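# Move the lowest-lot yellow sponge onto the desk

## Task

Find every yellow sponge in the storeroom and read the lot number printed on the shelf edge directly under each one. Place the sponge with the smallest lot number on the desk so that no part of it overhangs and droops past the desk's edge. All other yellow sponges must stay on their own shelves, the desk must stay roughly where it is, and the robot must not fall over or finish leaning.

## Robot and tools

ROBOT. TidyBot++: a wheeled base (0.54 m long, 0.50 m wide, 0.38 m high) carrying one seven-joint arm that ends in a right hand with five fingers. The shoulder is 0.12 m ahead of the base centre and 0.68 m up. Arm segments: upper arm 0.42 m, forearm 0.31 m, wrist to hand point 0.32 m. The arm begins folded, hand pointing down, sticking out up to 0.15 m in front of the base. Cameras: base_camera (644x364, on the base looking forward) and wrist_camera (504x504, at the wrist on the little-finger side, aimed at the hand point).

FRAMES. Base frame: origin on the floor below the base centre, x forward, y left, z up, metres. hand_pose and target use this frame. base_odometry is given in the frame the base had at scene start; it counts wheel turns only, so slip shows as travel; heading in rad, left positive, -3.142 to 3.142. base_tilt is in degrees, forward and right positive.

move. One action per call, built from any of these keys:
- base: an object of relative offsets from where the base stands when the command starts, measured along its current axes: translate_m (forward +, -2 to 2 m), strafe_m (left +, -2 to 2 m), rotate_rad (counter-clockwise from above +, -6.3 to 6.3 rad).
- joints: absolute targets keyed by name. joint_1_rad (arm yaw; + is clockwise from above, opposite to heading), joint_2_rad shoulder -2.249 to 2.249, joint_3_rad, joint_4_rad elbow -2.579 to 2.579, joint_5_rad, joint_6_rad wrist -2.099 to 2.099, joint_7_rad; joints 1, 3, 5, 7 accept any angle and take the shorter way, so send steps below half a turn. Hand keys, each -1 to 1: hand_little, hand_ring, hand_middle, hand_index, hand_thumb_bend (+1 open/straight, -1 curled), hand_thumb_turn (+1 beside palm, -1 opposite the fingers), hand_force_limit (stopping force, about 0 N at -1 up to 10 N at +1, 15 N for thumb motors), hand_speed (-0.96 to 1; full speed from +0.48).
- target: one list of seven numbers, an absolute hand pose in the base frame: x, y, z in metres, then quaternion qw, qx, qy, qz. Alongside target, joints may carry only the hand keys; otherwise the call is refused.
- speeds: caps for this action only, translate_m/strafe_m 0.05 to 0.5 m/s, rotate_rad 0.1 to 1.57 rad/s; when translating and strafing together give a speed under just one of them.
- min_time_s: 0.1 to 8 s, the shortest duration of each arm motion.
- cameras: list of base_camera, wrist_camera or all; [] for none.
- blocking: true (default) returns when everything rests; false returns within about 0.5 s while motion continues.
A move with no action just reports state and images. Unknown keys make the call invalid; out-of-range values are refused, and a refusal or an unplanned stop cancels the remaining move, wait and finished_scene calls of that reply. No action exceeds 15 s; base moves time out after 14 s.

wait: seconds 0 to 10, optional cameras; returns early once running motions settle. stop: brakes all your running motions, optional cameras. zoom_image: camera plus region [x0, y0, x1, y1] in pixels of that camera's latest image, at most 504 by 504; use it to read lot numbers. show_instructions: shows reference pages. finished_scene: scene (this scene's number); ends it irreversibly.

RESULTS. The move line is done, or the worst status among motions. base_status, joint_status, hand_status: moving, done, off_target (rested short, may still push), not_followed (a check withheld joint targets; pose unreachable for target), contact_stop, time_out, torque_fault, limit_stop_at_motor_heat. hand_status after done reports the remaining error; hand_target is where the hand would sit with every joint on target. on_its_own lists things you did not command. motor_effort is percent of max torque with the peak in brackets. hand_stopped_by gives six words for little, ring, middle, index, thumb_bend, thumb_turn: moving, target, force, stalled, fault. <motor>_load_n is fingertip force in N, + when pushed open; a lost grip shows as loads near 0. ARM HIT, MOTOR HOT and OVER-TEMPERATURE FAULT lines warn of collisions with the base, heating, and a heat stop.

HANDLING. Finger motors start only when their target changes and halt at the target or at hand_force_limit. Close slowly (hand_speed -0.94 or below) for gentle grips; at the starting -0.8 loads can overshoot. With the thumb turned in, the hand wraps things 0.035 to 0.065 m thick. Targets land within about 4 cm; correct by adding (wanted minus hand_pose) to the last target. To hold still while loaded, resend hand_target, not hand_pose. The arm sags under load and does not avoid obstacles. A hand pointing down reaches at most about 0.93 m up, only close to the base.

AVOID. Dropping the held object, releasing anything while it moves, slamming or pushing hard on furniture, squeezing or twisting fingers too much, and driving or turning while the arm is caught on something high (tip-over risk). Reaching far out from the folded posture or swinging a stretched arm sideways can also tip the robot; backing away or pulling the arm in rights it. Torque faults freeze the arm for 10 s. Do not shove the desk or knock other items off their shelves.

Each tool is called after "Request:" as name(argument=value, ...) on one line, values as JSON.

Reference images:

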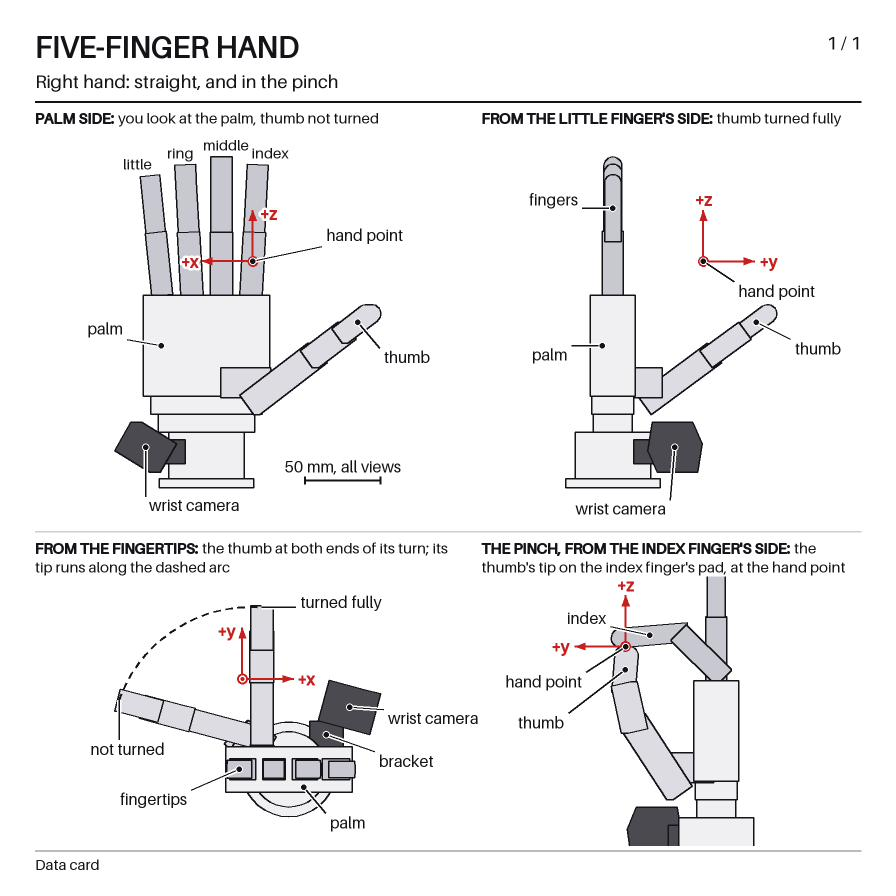

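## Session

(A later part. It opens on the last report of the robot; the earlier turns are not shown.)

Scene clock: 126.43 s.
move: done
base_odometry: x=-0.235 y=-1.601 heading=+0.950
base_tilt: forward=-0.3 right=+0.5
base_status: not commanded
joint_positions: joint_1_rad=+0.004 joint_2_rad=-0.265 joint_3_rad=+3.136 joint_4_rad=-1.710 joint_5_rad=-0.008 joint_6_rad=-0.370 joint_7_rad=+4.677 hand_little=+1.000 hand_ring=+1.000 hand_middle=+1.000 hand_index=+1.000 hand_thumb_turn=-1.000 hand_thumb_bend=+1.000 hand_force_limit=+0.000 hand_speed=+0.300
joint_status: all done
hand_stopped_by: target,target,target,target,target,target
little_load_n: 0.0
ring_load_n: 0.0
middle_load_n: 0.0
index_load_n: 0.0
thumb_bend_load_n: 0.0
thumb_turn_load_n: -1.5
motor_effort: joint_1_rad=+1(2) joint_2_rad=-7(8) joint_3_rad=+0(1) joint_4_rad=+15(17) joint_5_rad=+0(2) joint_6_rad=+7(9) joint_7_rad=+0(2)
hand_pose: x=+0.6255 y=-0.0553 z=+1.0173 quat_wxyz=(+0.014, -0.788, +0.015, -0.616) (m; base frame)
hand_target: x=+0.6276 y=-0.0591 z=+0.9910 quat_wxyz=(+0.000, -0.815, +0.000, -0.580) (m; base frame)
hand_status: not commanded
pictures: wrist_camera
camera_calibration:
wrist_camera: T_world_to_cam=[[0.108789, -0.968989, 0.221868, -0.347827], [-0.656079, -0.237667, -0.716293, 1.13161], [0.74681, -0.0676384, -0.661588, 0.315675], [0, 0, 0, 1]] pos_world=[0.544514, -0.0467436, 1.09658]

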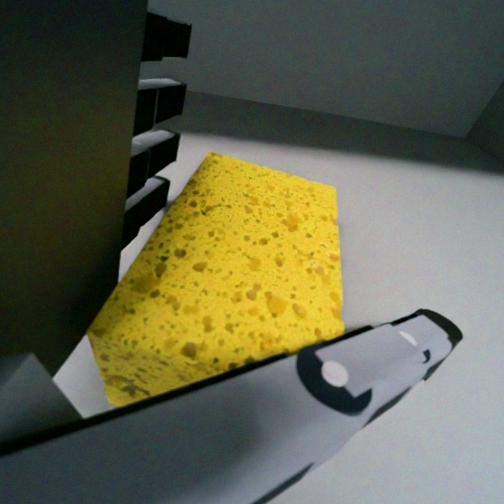

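Request:
move(joints={"hand_speed": -0.94, "hand_force_limit": -0.4, "hand_index": -0.5, "hand_middle": -0.5, "hand_thumb_bend": -0.3}, cameras=["wrist_camera"])

Scene clock: 133.90 s.
move: off_target
base_odometry: x=-0.235 y=-1.601 heading=+0.950
base_tilt: forward=-0.3 right=+0.5
base_status: not commanded
joint_positions: joint_1_rad=+0.004 joint_2_rad=-0.265 joint_3_rad=+3.136 joint_4_rad=-1.706 joint_5_rad=-0.008 joint_6_rad=-0.372 joint_7_rad=+4.677 hand_little=+1.000 hand_ring=+1.000 hand_middle=+0.391 hand_index=+0.397 hand_thumb_turn=-1.000 hand_thumb_bend=+0.679 hand_force_limit=-0.400 hand_speed=-0.940
joint_status: hand_middle off_target (ended at +0.391, target -0.500); hand_index off_target (ended at +0.397, target -0.500); hand_thumb_bend off_target (ended at +0.679, target -0.300); the others done
hand_stopped_by: target,target,force,force,force,target
little_load_n: 0.0
ring_load_n: 0.0
middle_load_n: 3.5
index_load_n: 3.0
thumb_bend_load_n: 4.5
thumb_turn_load_n: -2.0
motor_effort: joint_1_rad=+1(2) joint_2_rad=-6(7) joint_3_rad=+0(1) joint_4_rad=+14(15) joint_5_rad=+0(1) joint_6_rad=+6(7) joint_7_rad=+0(1)
hand_pose: x=+0.6255 y=-0.0553 z=+1.0185 quat_wxyz=(+0.014, -0.788, +0.015, -0.616) (m; base frame)
hand_target: x=+0.6276 y=-0.0591 z=+0.9910 quat_wxyz=(+0.000, -0.815, +0.000, -0.580) (m; base frame)
hand_status: not commanded
pictures: wrist_camera
camera_calibration:
wrist_camera: T_world_to_cam=[[0.108675, -0.968985, 0.221939, -0.348076], [-0.655671, -0.237682, -0.716661, 1.13251], [0.747185, -0.0676363, -0.661166, 0.315809], [0, 0, 0, 1]] pos_world=[0.544415, -0.0467436, 1.09768]

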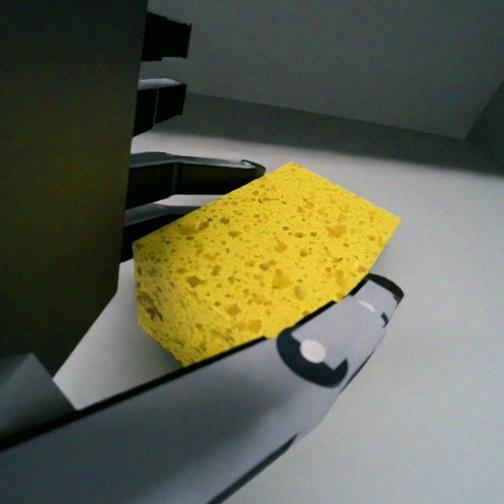

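Request:
move(joints={"hand_force_limit": 0.0, "hand_index": -0.6, "hand_middle": -0.6, "hand_thumb_bend": -0.4}, cameras=["wrist_camera"])

Scene clock: 134.87 s.
move: off_target
base_odometry: x=-0.235 y=-1.601 heading=+0.950
base_tilt: forward=-0.3 right=+0.4
base_status: not commanded
joint_positions: joint_1_rad=+0.004 joint_2_rad=-0.265 joint_3_rad=+3.136 joint_4_rad=-1.706 joint_5_rad=-0.008 joint_6_rad=-0.372 joint_7_rad=+4.677 hand_little=+1.000 hand_ring=+1.000 hand_middle=+0.376 hand_index=+0.382 hand_thumb_turn=-1.000 hand_thumb_bend=+0.668 hand_force_limit=+0.000 hand_speed=-0.940
joint_status: hand_middle off_target (ended at +0.376, target -0.600); hand_index off_target (ended at +0.382, target -0.600); hand_thumb_bend off_target (ended at +0.668, target -0.400); the others done
hand_stopped_by: target,target,force,force,force,target
little_load_n: 0.0
ring_load_n: 0.0
middle_load_n: 5.5
index_load_n: 5.5
thumb_bend_load_n: 7.0
thumb_turn_load_n: -1.5
motor_effort: joint_1_rad=+1(1) joint_2_rad=-6(7) joint_3_rad=+0(1) joint_4_rad=+15(15) joint_5_rad=+0(1) joint_6_rad=+6(6) joint_7_rad=+0(1)
hand_pose: x=+0.6255 y=-0.0553 z=+1.0185 quat_wxyz=(+0.014, -0.788, +0.015, -0.616) (m; base frame)
hand_target: x=+0.6276 y=-0.0591 z=+0.9910 quat_wxyz=(+0.000, -0.815, +0.000, -0.580) (m; base frame)
hand_status: not commanded
pictures: wrist_camera
camera_calibration:
wrist_camera: T_world_to_cam=[[0.108644, -0.968989, 0.221938, -0.34808], [-0.65562, -0.237665, -0.716713, 1.13261], [0.747234, -0.0676405, -0.66111, 0.315786], [0, 0, 0, 1]] pos_world=[0.544415, -0.0467436, 1.09778]

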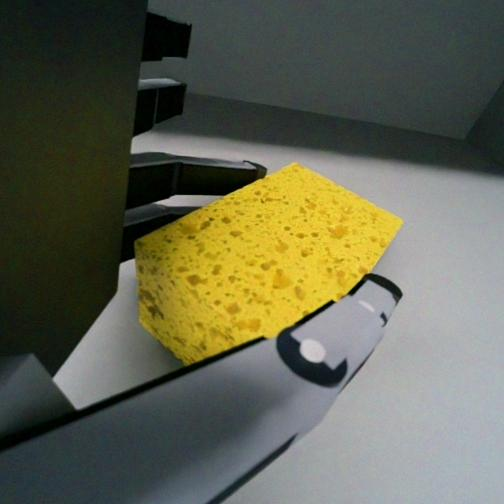

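Request:
move(joints={"joint_1_rad": 0, "joint_2_rad": -0.232, "joint_3_rad": 3.142, "joint_4_rad": -1.545, "joint_5_rad": 0, "joint_6_rad": -0.588, "joint_7_rad": -1.57}, min_time_s=2, cameras=["wrist_camera"])

Scene clock: 137.83 s.
move: done
base_odometry: x=-0.235 y=-1.601 heading=+0.950
base_tilt: forward=-0.3 right=+0.5
base_status: not commanded
joint_positions: joint_1_rad=+0.004 joint_2_rad=-0.257 joint_3_rad=+3.136 joint_4_rad=-1.569 joint_5_rad=-0.008 joint_6_rad=-0.521 joint_7_rad=+4.677 hand_little=+1.000 hand_ring=+1.000 hand_middle=+0.376 hand_index=+0.382 hand_thumb_turn=-1.000 hand_thumb_bend=+0.668 hand_force_limit=+0.000 hand_speed=-0.940
joint_status: all done
hand_stopped_by: target,target,force,force,force,target
little_load_n: 0.0
ring_load_n: 0.0
middle_load_n: 4.5
index_load_n: 2.0
thumb_bend_load_n: 4.5
thumb_turn_load_n: 0.5
motor_effort: joint_1_rad=+1(2) joint_2_rad=-8(9) joint_3_rad=+0(1) joint_4_rad=+16(17) joint_5_rad=+1(2) joint_6_rad=+8(9) joint_7_rad=+0(2)
hand_pose: x=+0.6185 y=-0.0549 z=+1.0538 quat_wxyz=(+0.014, -0.793, +0.014, -0.609) (m; base frame)
hand_target: x=+0.6209 y=-0.0591 z=+1.0379 quat_wxyz=(+0.000, -0.814, +0.000, -0.581) (m; base frame)
hand_status: not commanded
pictures: wrist_camera
camera_calibration:
wrist_camera: T_world_to_cam=[[0.113849, -0.968813, 0.220089, -0.356038], [-0.668496, -0.23858, -0.704409, 1.14832], [0.73495, -0.0669326, -0.67481, 0.366399], [0, 0, 0, 1]] pos_world=[0.538895, -0.0464447, 1.13449]

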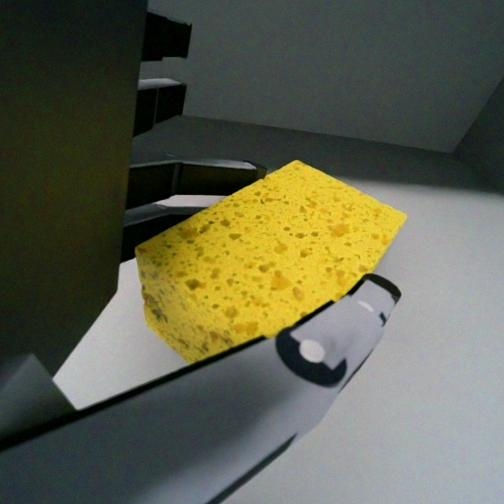

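Request:
move(base={"translate_m": -0.25}, speeds={"translate_m": 0.2})

Request:
move(joints={"joint_1_rad": 0, "joint_2_rad": -0.66, "joint_3_rad": 3.142, "joint_4_rad": -1.64, "joint_5_rad": 0, "joint_6_rad": -0.92, "joint_7_rad": -1.57}, min_time_s=2, cameras=["all"])

Scene clock: 142.23 s.
move: done
base_odometry: x=-0.380 y=-1.804 heading=+0.950
base_tilt: forward=-0.3 right=+0.5
base_status: done
joint_positions: joint_1_rad=+0.004 joint_2_rad=-0.240 joint_3_rad=+3.136 joint_4_rad=-1.567 joint_5_rad=-0.008 joint_6_rad=-0.524 joint_7_rad=+4.677 hand_little=+1.000 hand_ring=+1.000 hand_middle=+0.376 hand_index=+0.382 hand_thumb_turn=-1.000 hand_thumb_bend=+0.668 hand_force_limit=+0.000 hand_speed=-0.940
joint_status: not commanded
hand_stopped_by: target,target,force,force,force,target
little_load_n: 0.0
ring_load_n: 0.0
middle_load_n: 4.5
index_load_n: 1.5
thumb_bend_load_n: 4.5
thumb_turn_load_n: 1.0
motor_effort: joint_1_rad=+1(1) joint_2_rad=-8(12) joint_3_rad=+0(1) joint_4_rad=+16(18) joint_5_rad=+0(1) joint_6_rad=+8(8) joint_7_rad=+1(1)
hand_pose: x=+0.6245 y=-0.0550 z=+1.0458 quat_wxyz=(+0.014, -0.799, +0.014, -0.602) (m; base frame)
hand_target: x=+0.6209 y=-0.0591 z=+1.0379 quat_wxyz=(+0.000, -0.814, +0.000, -0.581) (m; base frame)
hand_status: not commanded
pictures: none

Scene clock: 144.57 s.
move: done
base_odometry: x=-0.380 y=-1.804 heading=+0.950
base_tilt: forward=-0.3 right=+0.5
base_status: not commanded
joint_positions: joint_1_rad=+0.004 joint_2_rad=-0.645 joint_3_rad=+3.136 joint_4_rad=-1.618 joint_5_rad=-0.008 joint_6_rad=-0.853 joint_7_rad=+4.677 hand_little=+1.000 hand_ring=+1.000 hand_middle=+0.376 hand_index=+0.382 hand_thumb_turn=-1.000 hand_thumb_bend=+0.668 hand_force_limit=+0.000 hand_speed=-0.940
joint_status: all done
hand_stopped_by: target,target,force,force,force,target
little_load_n: 0.0
ring_load_n: 0.0
middle_load_n: 4.5
index_load_n: 1.5
thumb_bend_load_n: 4.5
thumb_turn_load_n: 0.5
motor_effort: joint_1_rad=+1(2) joint_2_rad=+4(10) joint_3_rad=+0(1) joint_4_rad=+14(17) joint_5_rad=+1(1) joint_6_rad=+8(9) joint_7_rad=+1(2)
hand_pose: x=+0.4293 y=-0.0542 z=+1.0820 quat_wxyz=(+0.013, -0.791, +0.013, -0.612) (m; base frame)
hand_target: x=+0.4169 y=-0.0590 z=+1.0561 quat_wxyz=(+0.000, -0.813, +0.000, -0.582) (m; base frame)
hand_status: not commanded
pictures: base_camera, wrist_camera
camera_calibration:
wrist_camera: T_world_to_cam=[[0.113411, -0.968025, 0.223755, -0.343712], [-0.662804, -0.241484, -0.708785, 1.04407], [0.740155, -0.0679218, -0.668998, 0.515954], [0, 0, 0, 1]] pos_world=[0.349112, -0.0455496, 1.1621]

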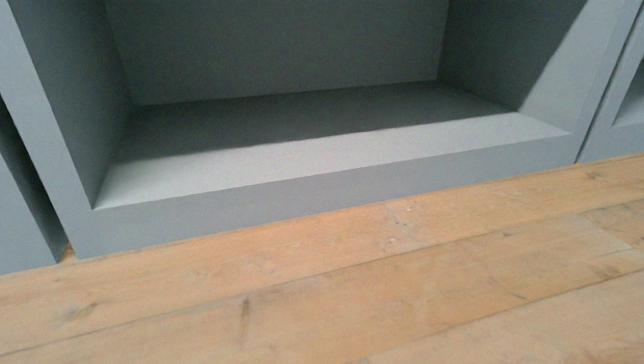

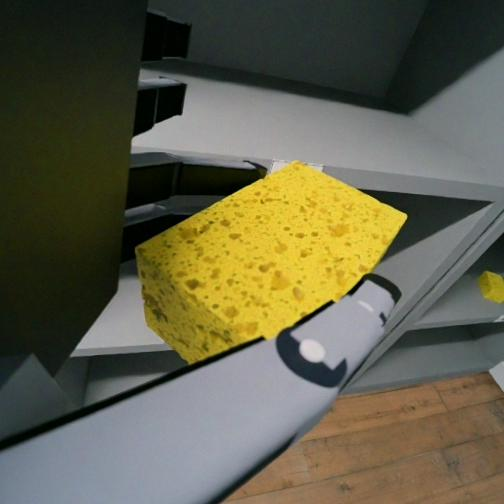

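Request:
move(base={"rotate_rad": 1.891}, speeds={"rotate_rad": 0.8}, cameras=["base_camera"])

Request:
move(base={"translate_m": 1.9, "strafe_m": -0.11}, speeds={"translate_m": 0.4}, cameras=["all"])

Scene clock: 150.77 s.
move: time_out
base_odometry: x=-0.380 y=-1.802 heading=+1.769
base_tilt: forward=-0.3 right=+0.5
base_status: rotate_rad time_out (by the wheels' count: +0.819 of +1.891)
joint_positions: joint_1_rad=+0.001 joint_2_rad=-0.651 joint_3_rad=+3.136 joint_4_rad=-1.621 joint_5_rad=-0.008 joint_6_rad=-0.856 joint_7_rad=+4.677 hand_little=+1.000 hand_ring=+1.000 hand_middle=+0.376 hand_index=+0.381 hand_thumb_turn=-1.000 hand_thumb_bend=+0.668 hand_force_limit=+0.000 hand_speed=-0.940
joint_status: not commanded
hand_stopped_by: target,target,force,force,force,target
little_load_n: 0.0
ring_load_n: 0.0
middle_load_n: 4.5
index_load_n: 0.5
thumb_bend_load_n: 3.5
thumb_turn_load_n: 1.0
motor_effort: joint_1_rad=+1(4) joint_2_rad=+4(10) joint_3_rad=+0(4) joint_4_rad=+14(16) joint_5_rad=+1(3) joint_6_rad=+8(8) joint_7_rad=+1(1)
hand_pose: x=+0.4271 y=-0.0532 z=+1.0811 quat_wxyz=(+0.014, -0.791, +0.012, -0.611) (m; base frame)
hand_target: x=+0.4169 y=-0.0590 z=+1.0561 quat_wxyz=(+0.000, -0.813, +0.000, -0.582) (m; base frame)
hand_status: not commanded
pictures: base_camera

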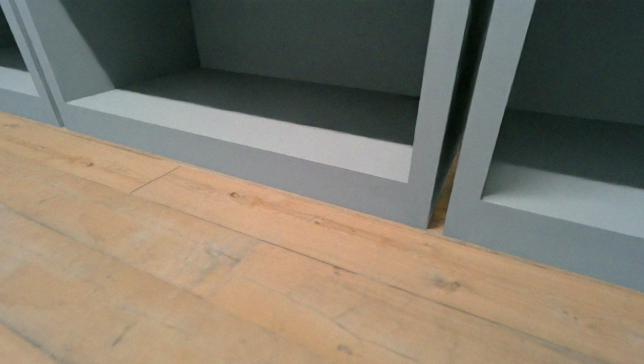

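not run: a stop that you did not command came earlier in this reply.

Request:
move(base={"translate_m": 0.124, "strafe_m": -0.064}, speeds={"translate_m": 0.2})

Request:
move(base={"rotate_rad": 1.095}, speeds={"rotate_rad": 0.8}, cameras=["all"])

Scene clock: 153.70 s.
move: done
base_odometry: x=-0.342 y=-1.668 heading=+1.769
base_tilt: forward=-0.3 right=+0.5
base_status: done
joint_positions: joint_1_rad=+0.001 joint_2_rad=-0.652 joint_3_rad=+3.136 joint_4_rad=-1.621 joint_5_rad=-0.008 joint_6_rad=-0.856 joint_7_rad=+4.677 hand_little=+1.000 hand_ring=+1.000 hand_middle=+0.376 hand_index=+0.381 hand_thumb_turn=-1.000 hand_thumb_bend=+0.668 hand_force_limit=+0.000 hand_speed=-0.940
joint_status: not commanded
hand_stopped_by: target,target,force,force,force,target
little_load_n: 0.0
ring_load_n: 0.0
middle_load_n: 4.0
index_load_n: 0.5
thumb_bend_load_n: 3.5
thumb_turn_load_n: 0.5
motor_effort: joint_1_rad=+1(1) joint_2_rad=+4(7) joint_3_rad=+0(1) joint_4_rad=+14(15) joint_5_rad=+1(1) joint_6_rad=+8(8) joint_7_rad=+1(1)
hand_pose: x=+0.4266 y=-0.0532 z=+1.0812 quat_wxyz=(+0.014, -0.791, +0.012, -0.612) (m; base frame)
hand_target: x=+0.4169 y=-0.0590 z=+1.0561 quat_wxyz=(+0.000, -0.813, +0.000, -0.582) (m; base frame)
hand_status: not commanded
pictures: none

Scene clock: 155.87 s.
move: done
base_odometry: x=-0.342 y=-1.668 heading=+2.864
base_tilt: forward=-0.3 right=+0.5
base_status: done
joint_positions: joint_1_rad=+0.001 joint_2_rad=-0.652 joint_3_rad=+3.136 joint_4_rad=-1.621 joint_5_rad=-0.008 joint_6_rad=-0.856 joint_7_rad=+4.677 hand_little=+1.000 hand_ring=+1.000 hand_middle=+0.376 hand_index=+0.381 hand_thumb_turn=-1.000 hand_thumb_bend=+0.668 hand_force_limit=+0.000 hand_speed=-0.940
joint_status: not commanded
hand_stopped_by: target,target,force,force,force,target
little_load_n: 0.0
ring_load_n: 0.0
middle_load_n: 4.0
index_load_n: 0.5
thumb_bend_load_n: 3.5
thumb_turn_load_n: 1.0
motor_effort: joint_1_rad=+0(1) joint_2_rad=+4(5) joint_3_rad=+0(1) joint_4_rad=+14(15) joint_5_rad=+0(1) joint_6_rad=+8(8) joint_7_rad=+1(1)
hand_pose: x=+0.4266 y=-0.0532 z=+1.0812 quat_wxyz=(+0.014, -0.791, +0.012, -0.612) (m; base frame)
hand_target: x=+0.4169 y=-0.0590 z=+1.0561 quat_wxyz=(+0.000, -0.813, +0.000, -0.582) (m; base frame)
hand_status: not commanded
pictures: base_camera, wrist_camera
camera_calibration:
wrist_camera: T_world_to_cam=[[0.116139, -0.967634, 0.224044, -0.343687], [-0.662062, -0.243569, -0.708765, 1.04141], [0.740396, -0.0660159, -0.668921, 0.517382], [0, 0, 0, 1]] pos_world=[0.346326, -0.044752, 1.1612]

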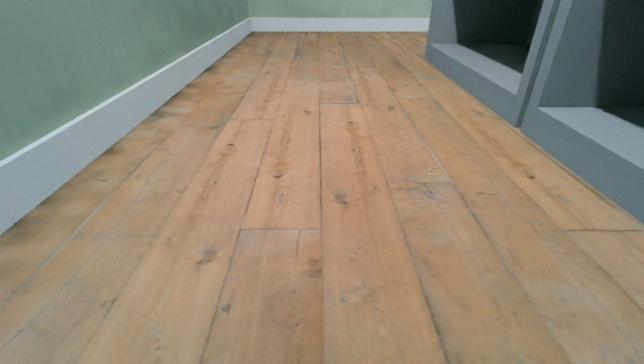

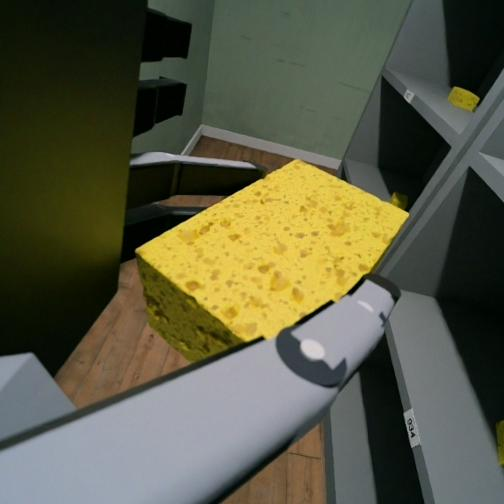

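Request:
move(base={"translate_m": 1.9, "strafe_m": -0.05}, speeds={"translate_m": 0.4})

Request:
move(base={"translate_m": 0.48}, speeds={"translate_m": 0.4}, cameras=["all"])

Scene clock: 162.63 s.
move: done
base_odometry: x=-2.156 y=-1.099 heading=+2.864
base_tilt: forward=-0.3 right=+0.5
base_status: done
joint_positions: joint_1_rad=+0.001 joint_2_rad=-0.654 joint_3_rad=+3.136 joint_4_rad=-1.622 joint_5_rad=-0.008 joint_6_rad=-0.856 joint_7_rad=+4.677 hand_little=+1.000 hand_ring=+1.000 hand_middle=+0.376 hand_index=+0.381 hand_thumb_turn=-1.000 hand_thumb_bend=+0.668 hand_force_limit=+0.000 hand_speed=-0.940
joint_status: not commanded
hand_stopped_by: target,target,force,force,force,target
little_load_n: 0.0
ring_load_n: 0.0
middle_load_n: 4.5
index_load_n: 0.5
thumb_bend_load_n: 3.5
thumb_turn_load_n: 0.5
motor_effort: joint_1_rad=+1(1) joint_2_rad=+4(8) joint_3_rad=+0(1) joint_4_rad=+14(15) joint_5_rad=+0(1) joint_6_rad=+8(8) joint_7_rad=+1(1)
hand_pose: x=+0.4259 y=-0.0532 z=+1.0813 quat_wxyz=(+0.014, -0.791, +0.012, -0.612) (m; base frame)
hand_target: x=+0.4169 y=-0.0590 z=+1.0561 quat_wxyz=(+0.000, -0.813, +0.000, -0.582) (m; base frame)
hand_status: not commanded
pictures: none

Scene clock: 164.97 s.
move: done
base_odometry: x=-2.617 y=-0.967 heading=+2.864
base_tilt: forward=-0.3 right=+0.5
base_status: done
joint_positions: joint_1_rad=+0.001 joint_2_rad=-0.656 joint_3_rad=+3.136 joint_4_rad=-1.622 joint_5_rad=-0.008 joint_6_rad=-0.856 joint_7_rad=+4.677 hand_little=+1.000 hand_ring=+1.000 hand_middle=+0.376 hand_index=+0.381 hand_thumb_turn=-1.000 hand_thumb_bend=+0.668 hand_force_limit=+0.000 hand_speed=-0.940
joint_status: not commanded
hand_stopped_by: target,target,force,force,force,target
little_load_n: 0.0
ring_load_n: 0.0
middle_load_n: 4.0
index_load_n: 0.5
thumb_bend_load_n: 3.5
thumb_turn_load_n: 0.5
motor_effort: joint_1_rad=+1(1) joint_2_rad=+5(7) joint_3_rad=+0(1) joint_4_rad=+14(15) joint_5_rad=+1(1) joint_6_rad=+8(8) joint_7_rad=+0(1)
hand_pose: x=+0.4251 y=-0.0532 z=+1.0815 quat_wxyz=(+0.014, -0.790, +0.012, -0.613) (m; base frame)
hand_target: x=+0.4169 y=-0.0590 z=+1.0561 quat_wxyz=(+0.000, -0.813, +0.000, -0.582) (m; base frame)
hand_status: not commanded
pictures: base_camera, wrist_camera
camera_calibration:
wrist_camera: T_world_to_cam=[[0.11562, -0.967633, 0.224317, -0.343684], [-0.660401, -0.243574, -0.710311, 1.04172], [0.741958, -0.0660134, -0.667188, 0.516145], [0, 0, 0, 1]] pos_world=[0.34473, -0.044752, 1.1614]

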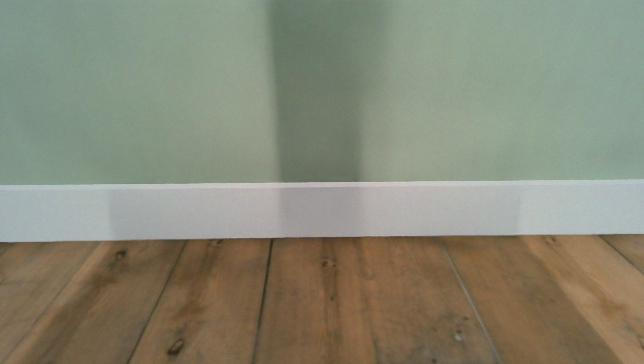

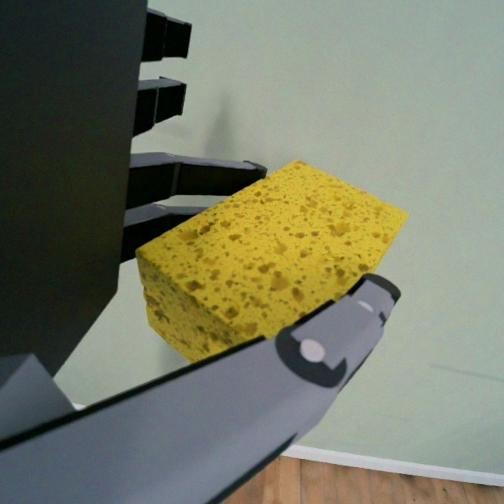

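Request:
move(base={"rotate_rad": -1.593}, speeds={"rotate_rad": 0.8})

Request:
move(base={"strafe_m": 0.15})

Request:
move(base={"translate_m": 1.9}, speeds={"translate_m": 0.4}, cameras=["all"])

Scene clock: 168.37 s.
move: done
base_odometry: x=-2.617 y=-0.967 heading=+1.272
base_tilt: forward=-0.3 right=+0.5
base_status: done
joint_positions: joint_1_rad=+0.001 joint_2_rad=-0.656 joint_3_rad=+3.136 joint_4_rad=-1.622 joint_5_rad=-0.008 joint_6_rad=-0.856 joint_7_rad=+4.677 hand_little=+1.000 hand_ring=+1.000 hand_middle=+0.376 hand_index=+0.381 hand_thumb_turn=-1.000 hand_thumb_bend=+0.668 hand_force_limit=+0.000 hand_speed=-0.940
joint_status: not commanded
hand_stopped_by: target,target,force,force,force,target
little_load_n: 0.0
ring_load_n: 0.0
middle_load_n: 4.0
index_load_n: 0.5
thumb_bend_load_n: 3.5
thumb_turn_load_n: 1.0
motor_effort: joint_1_rad=+1(1) joint_2_rad=+4(5) joint_3_rad=+0(1) joint_4_rad=+14(15) joint_5_rad=+1(1) joint_6_rad=+8(8) joint_7_rad=+1(1)
hand_pose: x=+0.4251 y=-0.0532 z=+1.0815 quat_wxyz=(+0.014, -0.790, +0.012, -0.613) (m; base frame)
hand_target: x=+0.4169 y=-0.0590 z=+1.0561 quat_wxyz=(+0.000, -0.813, +0.000, -0.582) (m; base frame)
hand_status: not commanded
pictures: none

Scene clock: 169.80 s.
move: done
base_odometry: x=-2.761 y=-0.923 heading=+1.271
base_tilt: forward=-0.3 right=+0.5
base_status: done
joint_positions: joint_1_rad=+0.001 joint_2_rad=-0.656 joint_3_rad=+3.136 joint_4_rad=-1.622 joint_5_rad=-0.008 joint_6_rad=-0.856 joint_7_rad=+4.677 hand_little=+1.000 hand_ring=+1.000 hand_middle=+0.376 hand_index=+0.381 hand_thumb_turn=-1.000 hand_thumb_bend=+0.668 hand_force_limit=+0.000 hand_speed=-0.940
joint_status: not commanded
hand_stopped_by: target,target,force,force,force,target
little_load_n: 0.0
ring_load_n: 0.0
middle_load_n: 4.0
index_load_n: 0.5
thumb_bend_load_n: 3.5
thumb_turn_load_n: 0.5
motor_effort: joint_1_rad=+1(1) joint_2_rad=+4(5) joint_3_rad=+0(2) joint_4_rad=+14(15) joint_5_rad=+0(2) joint_6_rad=+8(8) joint_7_rad=+1(1)
hand_pose: x=+0.4251 y=-0.0532 z=+1.0815 quat_wxyz=(+0.014, -0.790, +0.012, -0.613) (m; base frame)
hand_target: x=+0.4169 y=-0.0590 z=+1.0561 quat_wxyz=(+0.000, -0.813, +0.000, -0.582) (m; base frame)
hand_status: not commanded
pictures: none

Scene clock: 175.67 s.
move: done
base_odometry: x=-2.200 y=+0.892 heading=+1.271
base_tilt: forward=-0.3 right=+0.4
base_status: done
joint_positions: joint_1_rad=+0.001 joint_2_rad=-0.657 joint_3_rad=+3.136 joint_4_rad=-1.623 joint_5_rad=-0.008 joint_6_rad=-0.856 joint_7_rad=+4.677 hand_little=+1.000 hand_ring=+1.000 hand_middle=+0.376 hand_index=+0.381 hand_thumb_turn=-1.000 hand_thumb_bend=+0.668 hand_force_limit=+0.000 hand_speed=-0.940
joint_status: not commanded
hand_stopped_by: target,target,force,force,force,target
little_load_n: 0.0
ring_load_n: 0.0
middle_load_n: 4.0
index_load_n: 0.5
thumb_bend_load_n: 3.5
thumb_turn_load_n: 1.0
motor_effort: joint_1_rad=+1(1) joint_2_rad=+5(8) joint_3_rad=+0(1) joint_4_rad=+14(15) joint_5_rad=+0(1) joint_6_rad=+8(8) joint_7_rad=+1(1)
hand_pose: x=+0.4248 y=-0.0532 z=+1.0815 quat_wxyz=(+0.014, -0.790, +0.012, -0.613) (m; base frame)
hand_target: x=+0.4169 y=-0.0590 z=+1.0561 quat_wxyz=(+0.000, -0.813, +0.000, -0.582) (m; base frame)
hand_status: not commanded
pictures: base_camera, wrist_camera
camera_calibration:
wrist_camera: T_world_to_cam=[[0.115468, -0.967681, 0.224187, -0.343545], [-0.660373, -0.243381, -0.710403, 1.0416], [0.742007, -0.0660183, -0.667133, 0.516281], [0, 0, 0, 1]] pos_world=[0.344429, -0.0448517, 1.1614]

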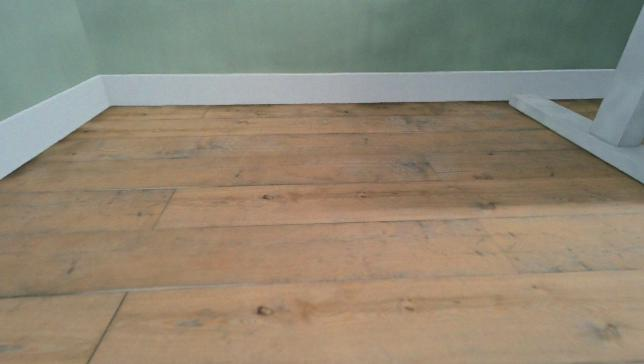

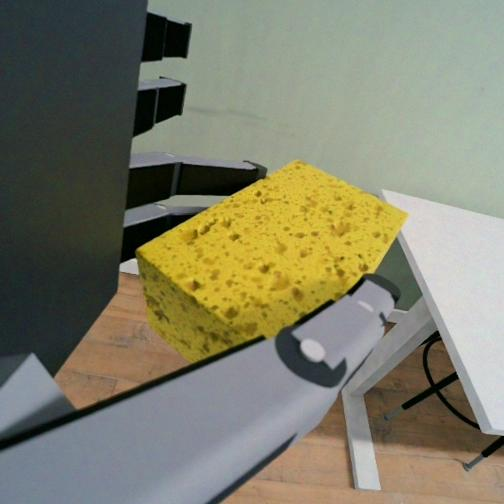

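Request:
move(base={"strafe_m": -1.0, "rotate_rad": 0.04}, speeds={"strafe_m": 0.4}, cameras=["all"])

Scene clock: 183.23 s.
move: done
base_odometry: x=-1.244 y=+0.597 heading=+1.312
base_tilt: forward=-0.3 right=+0.5
base_status: done
joint_positions: joint_1_rad=+0.001 joint_2_rad=-0.657 joint_3_rad=+3.136 joint_4_rad=-1.623 joint_5_rad=-0.008 joint_6_rad=-0.856 joint_7_rad=+4.677 hand_little=+1.000 hand_ring=+1.000 hand_middle=+0.376 hand_index=+0.381 hand_thumb_turn=-1.000 hand_thumb_bend=+0.668 hand_force_limit=+0.000 hand_speed=-0.940
joint_status: not commanded
hand_stopped_by: target,target,force,force,force,target
little_load_n: 0.0
ring_load_n: 0.0
middle_load_n: 4.5
index_load_n: 0.5
thumb_bend_load_n: 3.5
thumb_turn_load_n: 1.0
motor_effort: joint_1_rad=+1(1) joint_2_rad=+4(5) joint_3_rad=+0(2) joint_4_rad=+14(15) joint_5_rad=+1(2) joint_6_rad=+8(9) joint_7_rad=+1(1)
hand_pose: x=+0.4248 y=-0.0533 z=+1.0815 quat_wxyz=(+0.014, -0.790, +0.012, -0.613) (m; base frame)
hand_target: x=+0.4169 y=-0.0590 z=+1.0561 quat_wxyz=(+0.000, -0.813, +0.000, -0.582) (m; base frame)
hand_status: not commanded
pictures: base_camera, wrist_camera
camera_calibration:
wrist_camera: T_world_to_cam=[[0.115254, -0.967727, 0.224099, -0.343467], [-0.660417, -0.243171, -0.710435, 1.04164], [0.742001, -0.0661188, -0.66713, 0.516268], [0, 0, 0, 1]] pos_world=[0.344428, -0.0449514, 1.1614]

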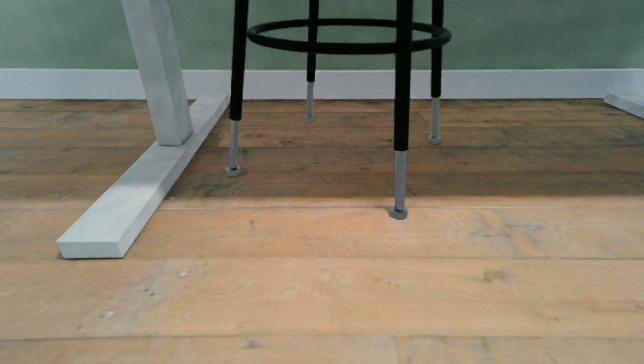

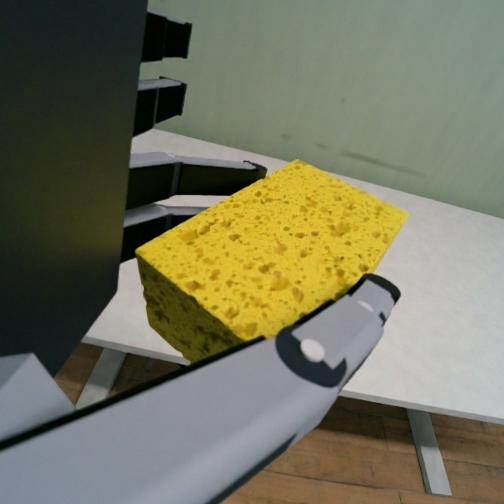

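Request:
move(base={"translate_m": 0.15}, speeds={"translate_m": 0.2})

Request:
move(joints={"joint_1_rad": 0, "joint_2_rad": -0.21, "joint_3_rad": 3.142, "joint_4_rad": -2.207, "joint_5_rad": 0, "joint_6_rad": 0.2, "joint_7_rad": -1.57}, min_time_s=3, cameras=["all"])

Scene clock: 186.33 s.
move: done
base_odometry: x=-1.205 y=+0.742 heading=+1.312
base_tilt: forward=-0.3 right=+0.4
base_status: done
joint_positions: joint_1_rad=+0.001 joint_2_rad=-0.657 joint_3_rad=+3.136 joint_4_rad=-1.623 joint_5_rad=-0.008 joint_6_rad=-0.857 joint_7_rad=+4.677 hand_little=+1.000 hand_ring=+1.000 hand_middle=+0.376 hand_index=+0.381 hand_thumb_turn=-1.000 hand_thumb_bend=+0.668 hand_force_limit=+0.000 hand_speed=-0.940
joint_status: not commanded
hand_stopped_by: target,target,force,force,force,target
little_load_n: 0.0
ring_load_n: 0.0
middle_load_n: 4.5
index_load_n: 0.5
thumb_bend_load_n: 3.5
thumb_turn_load_n: 0.5
motor_effort: joint_1_rad=+1(1) joint_2_rad=+5(8) joint_3_rad=+0(1) joint_4_rad=+14(15) joint_5_rad=+0(1) joint_6_rad=+8(8) joint_7_rad=+1(1)
hand_pose: x=+0.4246 y=-0.0533 z=+1.0814 quat_wxyz=(+0.014, -0.790, +0.012, -0.613) (m; base frame)
hand_target: x=+0.4169 y=-0.0590 z=+1.0561 quat_wxyz=(+0.000, -0.813, +0.000, -0.582) (m; base frame)
hand_status: not commanded
pictures: none

Scene clock: 189.97 s.
move: done
base_odometry: x=-1.205 y=+0.742 heading=+1.312
base_tilt: forward=-0.3 right=+0.5
base_status: not commanded
joint_positions: joint_1_rad=+0.001 joint_2_rad=-0.229 joint_3_rad=+3.136 joint_4_rad=-2.187 joint_5_rad=-0.008 joint_6_rad=+0.137 joint_7_rad=+4.677 hand_little=+1.000 hand_ring=+1.000 hand_middle=+0.376 hand_index=+0.381 hand_thumb_turn=-1.000 hand_thumb_bend=+0.668 hand_force_limit=+0.000 hand_speed=-0.940
joint_status: all done
hand_stopped_by: target,target,force,force,force,target
little_load_n: 0.0
ring_load_n: 0.0
middle_load_n: 4.0
index_load_n: 0.5
thumb_bend_load_n: 3.5
thumb_turn_load_n: 0.5
motor_effort: joint_1_rad=+1(2) joint_2_rad=-8(10) joint_3_rad=+0(1) joint_4_rad=+16(18) joint_5_rad=+1(2) joint_6_rad=+8(9) joint_7_rad=+1(3)
hand_pose: x=+0.6184 y=-0.0555 z=+0.8608 quat_wxyz=(+0.013, -0.790, +0.015, -0.613) (m; base frame)
hand_target: x=+0.6245 y=-0.0591 z=+0.8612 quat_wxyz=(+0.000, -0.782, +0.000, -0.623) (m; base frame)
hand_status: not commanded
pictures: base_camera, wrist_camera
camera_calibration:
wrist_camera: T_world_to_cam=[[0.108908, -0.969106, 0.221297, -0.312137], [-0.661024, -0.236872, -0.711997, 1.01423], [0.74242, -0.0687409, -0.666399, 0.224165], [0, 0, 0, 1]] pos_world=[0.537998, -0.0468428, 0.940586]

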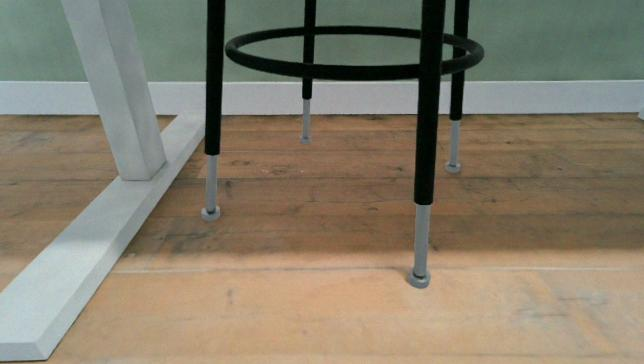

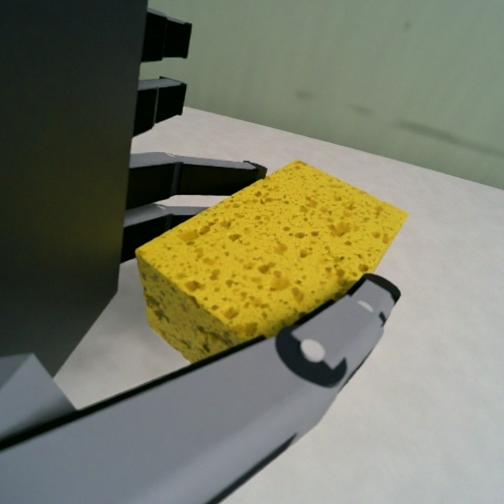

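Request:
move(joints={"joint_1_rad": 0, "joint_2_rad": -0.09, "joint_3_rad": 3.142, "joint_4_rad": -2.388, "joint_5_rad": 0, "joint_6_rad": 0.494, "joint_7_rad": -1.57}, min_time_s=2, cameras=["wrist_camera"])

Scene clock: 192.87 s.
move: done
base_odometry: x=-1.205 y=+0.742 heading=+1.312
base_tilt: forward=-0.3 right=+0.5
base_status: not commanded
joint_positions: joint_1_rad=+0.001 joint_2_rad=-0.114 joint_3_rad=+3.136 joint_4_rad=-2.367 joint_5_rad=-0.008 joint_6_rad=+0.431 joint_7_rad=+4.677 hand_little=+1.000 hand_ring=+1.000 hand_middle=+0.376 hand_index=+0.381 hand_thumb_turn=-1.000 hand_thumb_bend=+0.668 hand_force_limit=+0.000 hand_speed=-0.940
joint_status: all done
hand_stopped_by: target,target,force,force,force,target
little_load_n: 0.0
ring_load_n: 0.0
middle_load_n: 4.0
index_load_n: 0.5
thumb_bend_load_n: 3.5
thumb_turn_load_n: 1.0
motor_effort: joint_1_rad=+1(2) joint_2_rad=-10(11) joint_3_rad=+0(1) joint_4_rad=+14(16) joint_5_rad=+1(2) joint_6_rad=+8(9) joint_7_rad=+1(2)
hand_pose: x=+0.6188 y=-0.0563 z=+0.7895 quat_wxyz=(+0.013, -0.790, +0.016, -0.613) (m; base frame)
hand_target: x=+0.6223 y=-0.0591 z=+0.7875 quat_wxyz=(+0.000, -0.785, +0.000, -0.620) (m; base frame)
hand_status: not commanded
pictures: wrist_camera
camera_calibration:
wrist_camera: T_world_to_cam=[[0.107302, -0.969175, 0.221778, -0.29654], [-0.661861, -0.236087, -0.711479, 0.963619], [0.741907, -0.070443, -0.666792, 0.17686], [0, 0, 0, 1]] pos_world=[0.538388, -0.0474424, 0.869289]

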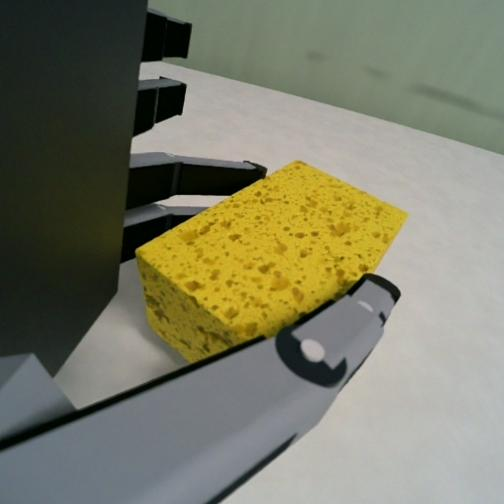

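Request:
move(joints={"joint_1_rad": 0, "joint_2_rad": -0.055, "joint_3_rad": 3.142, "joint_4_rad": -2.4235, "joint_5_rad": 0, "joint_6_rad": 0.564, "joint_7_rad": -1.57}, min_time_s=1.5, cameras=["wrist_camera"])

Request:
move(joints={"joint_1_rad": 0, "joint_2_rad": -0.038, "joint_3_rad": 3.142, "joint_4_rad": -2.441, "joint_5_rad": 0, "joint_6_rad": 0.6, "joint_7_rad": -1.57}, min_time_s=1.0, cameras=["wrist_camera"])

Scene clock: 195.20 s.
move: done
base_odometry: x=-1.205 y=+0.742 heading=+1.312
base_tilt: forward=-0.3 right=+0.5
base_status: not commanded
joint_positions: joint_1_rad=+0.001 joint_2_rad=-0.081 joint_3_rad=+3.136 joint_4_rad=-2.401 joint_5_rad=-0.008 joint_6_rad=+0.501 joint_7_rad=+4.677 hand_little=+1.000 hand_ring=+1.000 hand_middle=+0.376 hand_index=+0.381 hand_thumb_turn=-1.000 hand_thumb_bend=+0.668 hand_force_limit=+0.000 hand_speed=-0.940
joint_status: all done
hand_stopped_by: target,target,force,force,force,target
little_load_n: 0.0
ring_load_n: 0.0
middle_load_n: 4.5
index_load_n: 0.5
thumb_bend_load_n: 3.5
thumb_turn_load_n: 0.5
motor_effort: joint_1_rad=+1(2) joint_2_rad=-10(11) joint_3_rad=+0(1) joint_4_rad=+13(15) joint_5_rad=+1(1) joint_6_rad=+8(9) joint_7_rad=+0(2)
hand_pose: x=+0.6190 y=-0.0565 z=+0.7755 quat_wxyz=(+0.012, -0.789, +0.016, -0.614) (m; base frame)
hand_target: x=+0.6216 y=-0.0591 z=+0.7724 quat_wxyz=(+0.000, -0.785, +0.000, -0.620) (m; base frame)
hand_status: not commanded
pictures: wrist_camera
camera_calibration:
wrist_camera: T_world_to_cam=[[0.106381, -0.969193, 0.222144, -0.293434], [-0.660335, -0.235894, -0.71296, 0.95406], [0.743398, -0.0708437, -0.665087, 0.165087], [0, 0, 0, 1]] pos_world=[0.538489, -0.0476422, 0.855188]

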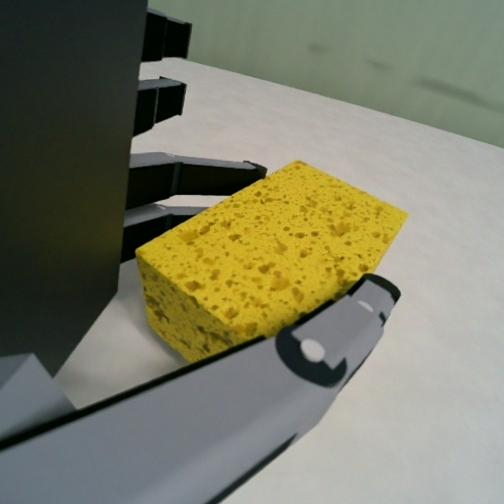

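Scene clock: 196.50 s.
move: done
base_odometry: x=-1.205 y=+0.742 heading=+1.312
base_tilt: forward=-0.3 right=+0.5
base_status: not commanded
joint_positions: joint_1_rad=+0.001 joint_2_rad=-0.064 joint_3_rad=+3.136 joint_4_rad=-2.419 joint_5_rad=-0.008 joint_6_rad=+0.537 joint_7_rad=+4.677 hand_little=+1.000 hand_ring=+1.000 hand_middle=+0.376 hand_index=+0.381 hand_thumb_turn=-1.000 hand_thumb_bend=+0.668 hand_force_limit=+0.000 hand_speed=-0.940
joint_status: all done
hand_stopped_by: target,target,force,force,force,target
little_load_n: 0.0
ring_load_n: 0.0
middle_load_n: 4.0
index_load_n: 0.5
thumb_bend_load_n: 3.5
thumb_turn_load_n: 1.0
motor_effort: joint_1_rad=+1(2) joint_2_rad=-10(11) joint_3_rad=+0(1) joint_4_rad=+13(14) joint_5_rad=+1(1) joint_6_rad=+8(9) joint_7_rad=+1(2)
hand_pose: x=+0.6188 y=-0.0566 z=+0.7688 quat_wxyz=(+0.012, -0.789, +0.016, -0.615) (m; base frame)
hand_target: x=+0.6210 y=-0.0591 z=+0.7658 quat_wxyz=(+0.000, -0.784, +0.000, -0.620) (m; base frame)
hand_status: not commanded
pictures: wrist_camera
camera_calibration:
wrist_camera: T_world_to_cam=[[0.10582, -0.969181, 0.222465, -0.291852], [-0.659053, -0.235884, -0.714148, 0.949267], [0.744615, -0.0710458, -0.663703, 0.159022], [0, 0, 0, 1]] pos_world=[0.538091, -0.0476423, 0.848388]

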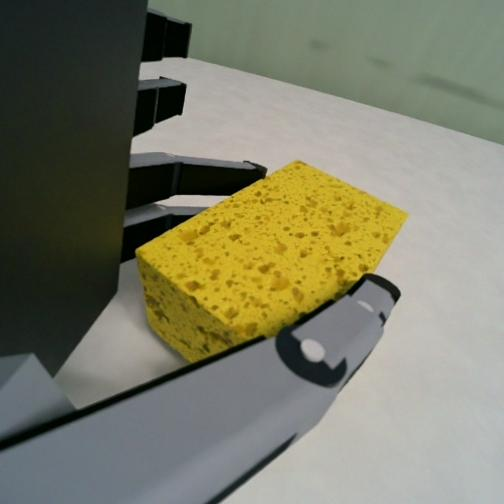

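Request:
move(joints={"joint_1_rad": 0, "joint_2_rad": -0.021, "joint_3_rad": 3.142, "joint_4_rad": -2.4585, "joint_5_rad": 0, "joint_6_rad": 0.635, "joint_7_rad": -1.57}, min_time_s=1.0)

Request:
move(joints={"joint_1_rad": 0, "joint_2_rad": -0.004, "joint_3_rad": 3.142, "joint_4_rad": -2.476, "joint_5_rad": 0, "joint_6_rad": 0.67, "joint_7_rad": -1.57}, min_time_s=1.0, cameras=["wrist_camera"])

Scene clock: 198.20 s.
move: done
base_odometry: x=-1.205 y=+0.742 heading=+1.312
base_tilt: forward=-0.3 right=+0.5
base_status: not commanded
joint_positions: joint_1_rad=+0.001 joint_2_rad=-0.047 joint_3_rad=+3.136 joint_4_rad=-2.437 joint_5_rad=-0.008 joint_6_rad=+0.572 joint_7_rad=+4.677 hand_little=+1.000 hand_ring=+1.000 hand_middle=+0.376 hand_index=+0.381 hand_thumb_turn=-1.000 hand_thumb_bend=+0.668 hand_force_limit=+0.000 hand_speed=-0.940
joint_status: all done
hand_stopped_by: target,target,force,force,force,target
little_load_n: 0.0
ring_load_n: 0.0
middle_load_n: 4.5
index_load_n: 0.5
thumb_bend_load_n: 3.0
thumb_turn_load_n: 1.0
motor_effort: joint_1_rad=+1(2) joint_2_rad=-11(11) joint_3_rad=+0(1) joint_4_rad=+13(14) joint_5_rad=+0(2) joint_6_rad=+8(9) joint_7_rad=+1(2)
hand_pose: x=+0.6181 y=-0.0567 z=+0.7618 quat_wxyz=(+0.012, -0.788, +0.016, -0.615) (m; base frame)
hand_target: x=+0.6201 y=-0.0591 z=+0.7590 quat_wxyz=(+0.000, -0.784, +0.000, -0.621) (m; base frame)
hand_status: not commanded
pictures: none

Scene clock: 199.50 s.
move: done
base_odometry: x=-1.205 y=+0.742 heading=+1.312
base_tilt: forward=-0.3 right=+0.5
base_status: not commanded
joint_positions: joint_1_rad=+0.001 joint_2_rad=-0.030 joint_3_rad=+3.136 joint_4_rad=-2.454 joint_5_rad=-0.008 joint_6_rad=+0.607 joint_7_rad=+4.677 hand_little=+1.000 hand_ring=+1.000 hand_middle=+0.376 hand_index=+0.381 hand_thumb_turn=-1.000 hand_thumb_bend=+0.668 hand_force_limit=+0.000 hand_speed=-0.940
joint_status: all done
hand_stopped_by: target,target,force,force,force,target
little_load_n: 0.0
ring_load_n: 0.0
middle_load_n: 4.5
index_load_n: 0.5
thumb_bend_load_n: 3.5
thumb_turn_load_n: 1.0
motor_effort: joint_1_rad=+1(2) joint_2_rad=-11(11) joint_3_rad=+0(1) joint_4_rad=+12(13) joint_5_rad=+0(1) joint_6_rad=+8(8) joint_7_rad=+1(2)
hand_pose: x=+0.6172 y=-0.0568 z=+0.7549 quat_wxyz=(+0.012, -0.788, +0.016, -0.615) (m; base frame)
hand_target: x=+0.6189 y=-0.0591 z=+0.7523 quat_wxyz=(+0.000, -0.784, +0.000, -0.621) (m; base frame)
hand_status: not commanded
pictures: wrist_camera
camera_calibration:
wrist_camera: T_world_to_cam=[[0.10529, -0.969176, 0.222737, -0.288693], [-0.658576, -0.235782, -0.714622, 0.938246], [0.745112, -0.0714462, -0.663102, 0.150195], [0, 0, 0, 1]] pos_world=[0.536391, -0.0478423, 0.834388]

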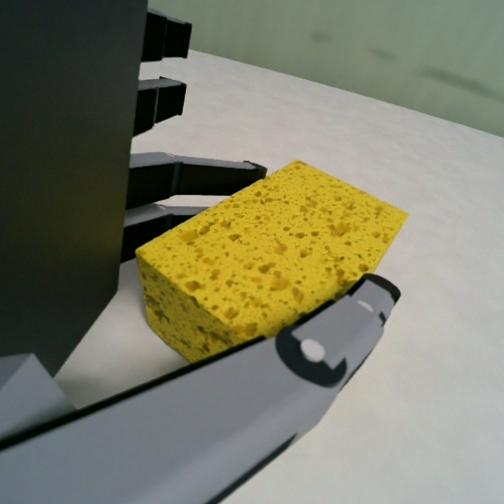

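Request:
move(joints={"joint_1_rad": 0, "joint_2_rad": 0.013, "joint_3_rad": 3.142, "joint_4_rad": -2.4935, "joint_5_rad": 0, "joint_6_rad": 0.705, "joint_7_rad": -1.57}, min_time_s=1.0)

Request:
move(joints={"joint_1_rad": 0, "joint_2_rad": 0.029, "joint_3_rad": 3.142, "joint_4_rad": -2.507, "joint_5_rad": 0, "joint_6_rad": 0.737, "joint_7_rad": -1.57}, min_time_s=1.0, cameras=["wrist_camera"])

Scene clock: 201.50 s.
move: done
base_odometry: x=-1.205 y=+0.742 heading=+1.312
base_tilt: forward=-0.3 right=+0.5
base_status: not commanded
joint_positions: joint_1_rad=+0.001 joint_2_rad=-0.015 joint_3_rad=+3.136 joint_4_rad=-2.470 joint_5_rad=-0.008 joint_6_rad=+0.645 joint_7_rad=+4.677 hand_little=+1.000 hand_ring=+1.000 hand_middle=+0.376 hand_index=+0.381 hand_thumb_turn=-1.000 hand_thumb_bend=+0.668 hand_force_limit=+0.000 hand_speed=-0.940
joint_status: all done
hand_stopped_by: target,target,force,force,force,target
little_load_n: 0.0
ring_load_n: 0.0
middle_load_n: 2.0
index_load_n: 0.5
thumb_bend_load_n: 2.5
thumb_turn_load_n: 0.0
motor_effort: joint_1_rad=+1(1) joint_2_rad=-10(11) joint_3_rad=+0(1) joint_4_rad=+11(13) joint_5_rad=+1(2) joint_6_rad=+7(9) joint_7_rad=+1(2)
hand_pose: x=+0.6167 y=-0.0569 z=+0.7508 quat_wxyz=(+0.012, -0.786, +0.016, -0.617) (m; base frame)
hand_target: x=+0.6175 y=-0.0591 z=+0.7459 quat_wxyz=(+0.000, -0.784, +0.000, -0.621) (m; base frame)
hand_status: not commanded
pictures: none

Scene clock: 202.80 s.
move: done
base_odometry: x=-1.205 y=+0.742 heading=+1.312
base_tilt: forward=-0.3 right=+0.5
base_status: not commanded
joint_positions: joint_1_rad=+0.001 joint_2_rad=-0.002 joint_3_rad=+3.136 joint_4_rad=-2.482 joint_5_rad=-0.008 joint_6_rad=+0.680 joint_7_rad=+4.677 hand_little=+1.000 hand_ring=+1.000 hand_middle=+0.376 hand_index=+0.381 hand_thumb_turn=-1.000 hand_thumb_bend=+0.668 hand_force_limit=+0.000 hand_speed=-0.940
joint_status: all done
hand_stopped_by: target,target,force,force,force,target
little_load_n: 0.0
ring_load_n: 0.0
middle_load_n: 0.5
index_load_n: 1.0
thumb_bend_load_n: 2.5
thumb_turn_load_n: 0.0
motor_effort: joint_1_rad=+0(1) joint_2_rad=-10(11) joint_3_rad=+0(1) joint_4_rad=+11(12) joint_5_rad=+0(2) joint_6_rad=+7(9) joint_7_rad=+0(2)
hand_pose: x=+0.6172 y=-0.0569 z=+0.7491 quat_wxyz=(+0.012, -0.783, +0.016, -0.622) (m; base frame)
hand_target: x=+0.6169 y=-0.0591 z=+0.7411 quat_wxyz=(+0.000, -0.783, +0.000, -0.622) (m; base frame)
hand_status: not commanded
pictures: wrist_camera
camera_calibration:
wrist_camera: T_world_to_cam=[[0.101168, -0.969172, 0.224657, -0.286432], [-0.646538, -0.235678, -0.725565, 0.934842], [0.756144, -0.0718456, -0.65045, 0.129971], [0, 0, 0, 1]] pos_world=[0.535113, -0.0479423, 0.827177]

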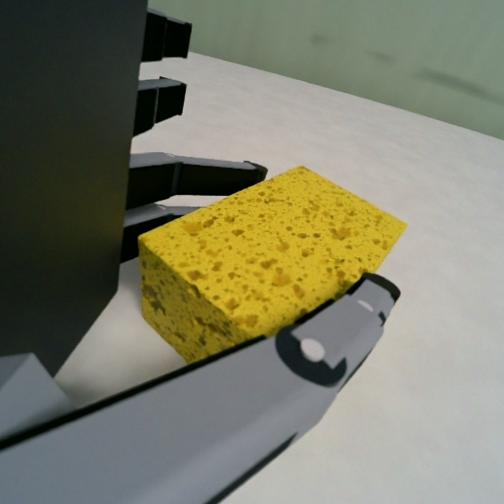

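Request:
move(joints={"hand_speed": -0.85, "hand_index": 1, "hand_middle": 1, "hand_thumb_bend": 1}, cameras=["wrist_camera"])

Scene clock: 205.17 s.
move: done
base_odometry: x=-1.205 y=+0.742 heading=+1.312
base_tilt: forward=-0.3 right=+0.4
base_status: not commanded
joint_positions: joint_1_rad=+0.001 joint_2_rad=+0.001 joint_3_rad=+3.136 joint_4_rad=-2.484 joint_5_rad=-0.008 joint_6_rad=+0.681 joint_7_rad=+4.677 hand_little=+1.000 hand_ring=+1.000 hand_middle=+1.000 hand_index=+1.000 hand_thumb_turn=-1.000 hand_thumb_bend=+1.000 hand_force_limit=+0.000 hand_speed=-0.850
joint_status: all done
hand_stopped_by: target,target,target,target,target,target
little_load_n: 0.0
ring_load_n: 0.0
middle_load_n: 0.0
index_load_n: 0.0
thumb_bend_load_n: 0.0
thumb_turn_load_n: 0.0
motor_effort: joint_1_rad=+1(1) joint_2_rad=-11(11) joint_3_rad=+0(0) joint_4_rad=+11(12) joint_5_rad=+1(1) joint_6_rad=+8(8) joint_7_rad=+1(1)
hand_pose: x=+0.6169 y=-0.0570 z=+0.7471 quat_wxyz=(+0.012, -0.784, +0.016, -0.620) (m; base frame)
hand_target: x=+0.6169 y=-0.0591 z=+0.7411 quat_wxyz=(+0.000, -0.783, +0.000, -0.622) (m; base frame)
hand_status: not commanded
pictures: wrist_camera
camera_calibration:
wrist_camera: T_world_to_cam=[[0.102011, -0.969168, 0.224294, -0.286201], [-0.649213, -0.235696, -0.723167, 0.933058], [0.753735, -0.0718436, -0.65324, 0.132463], [0, 0, 0, 1]] pos_world=[0.535107, -0.0479424, 0.82548]

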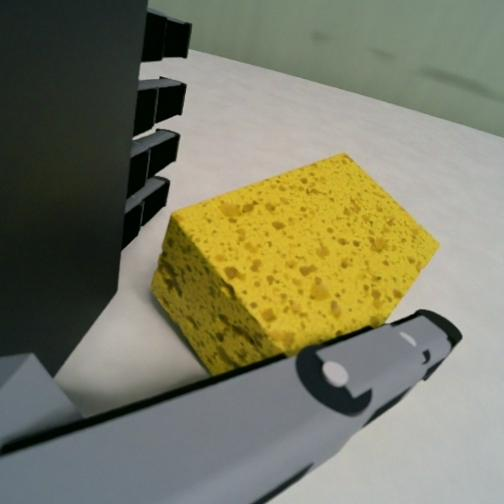

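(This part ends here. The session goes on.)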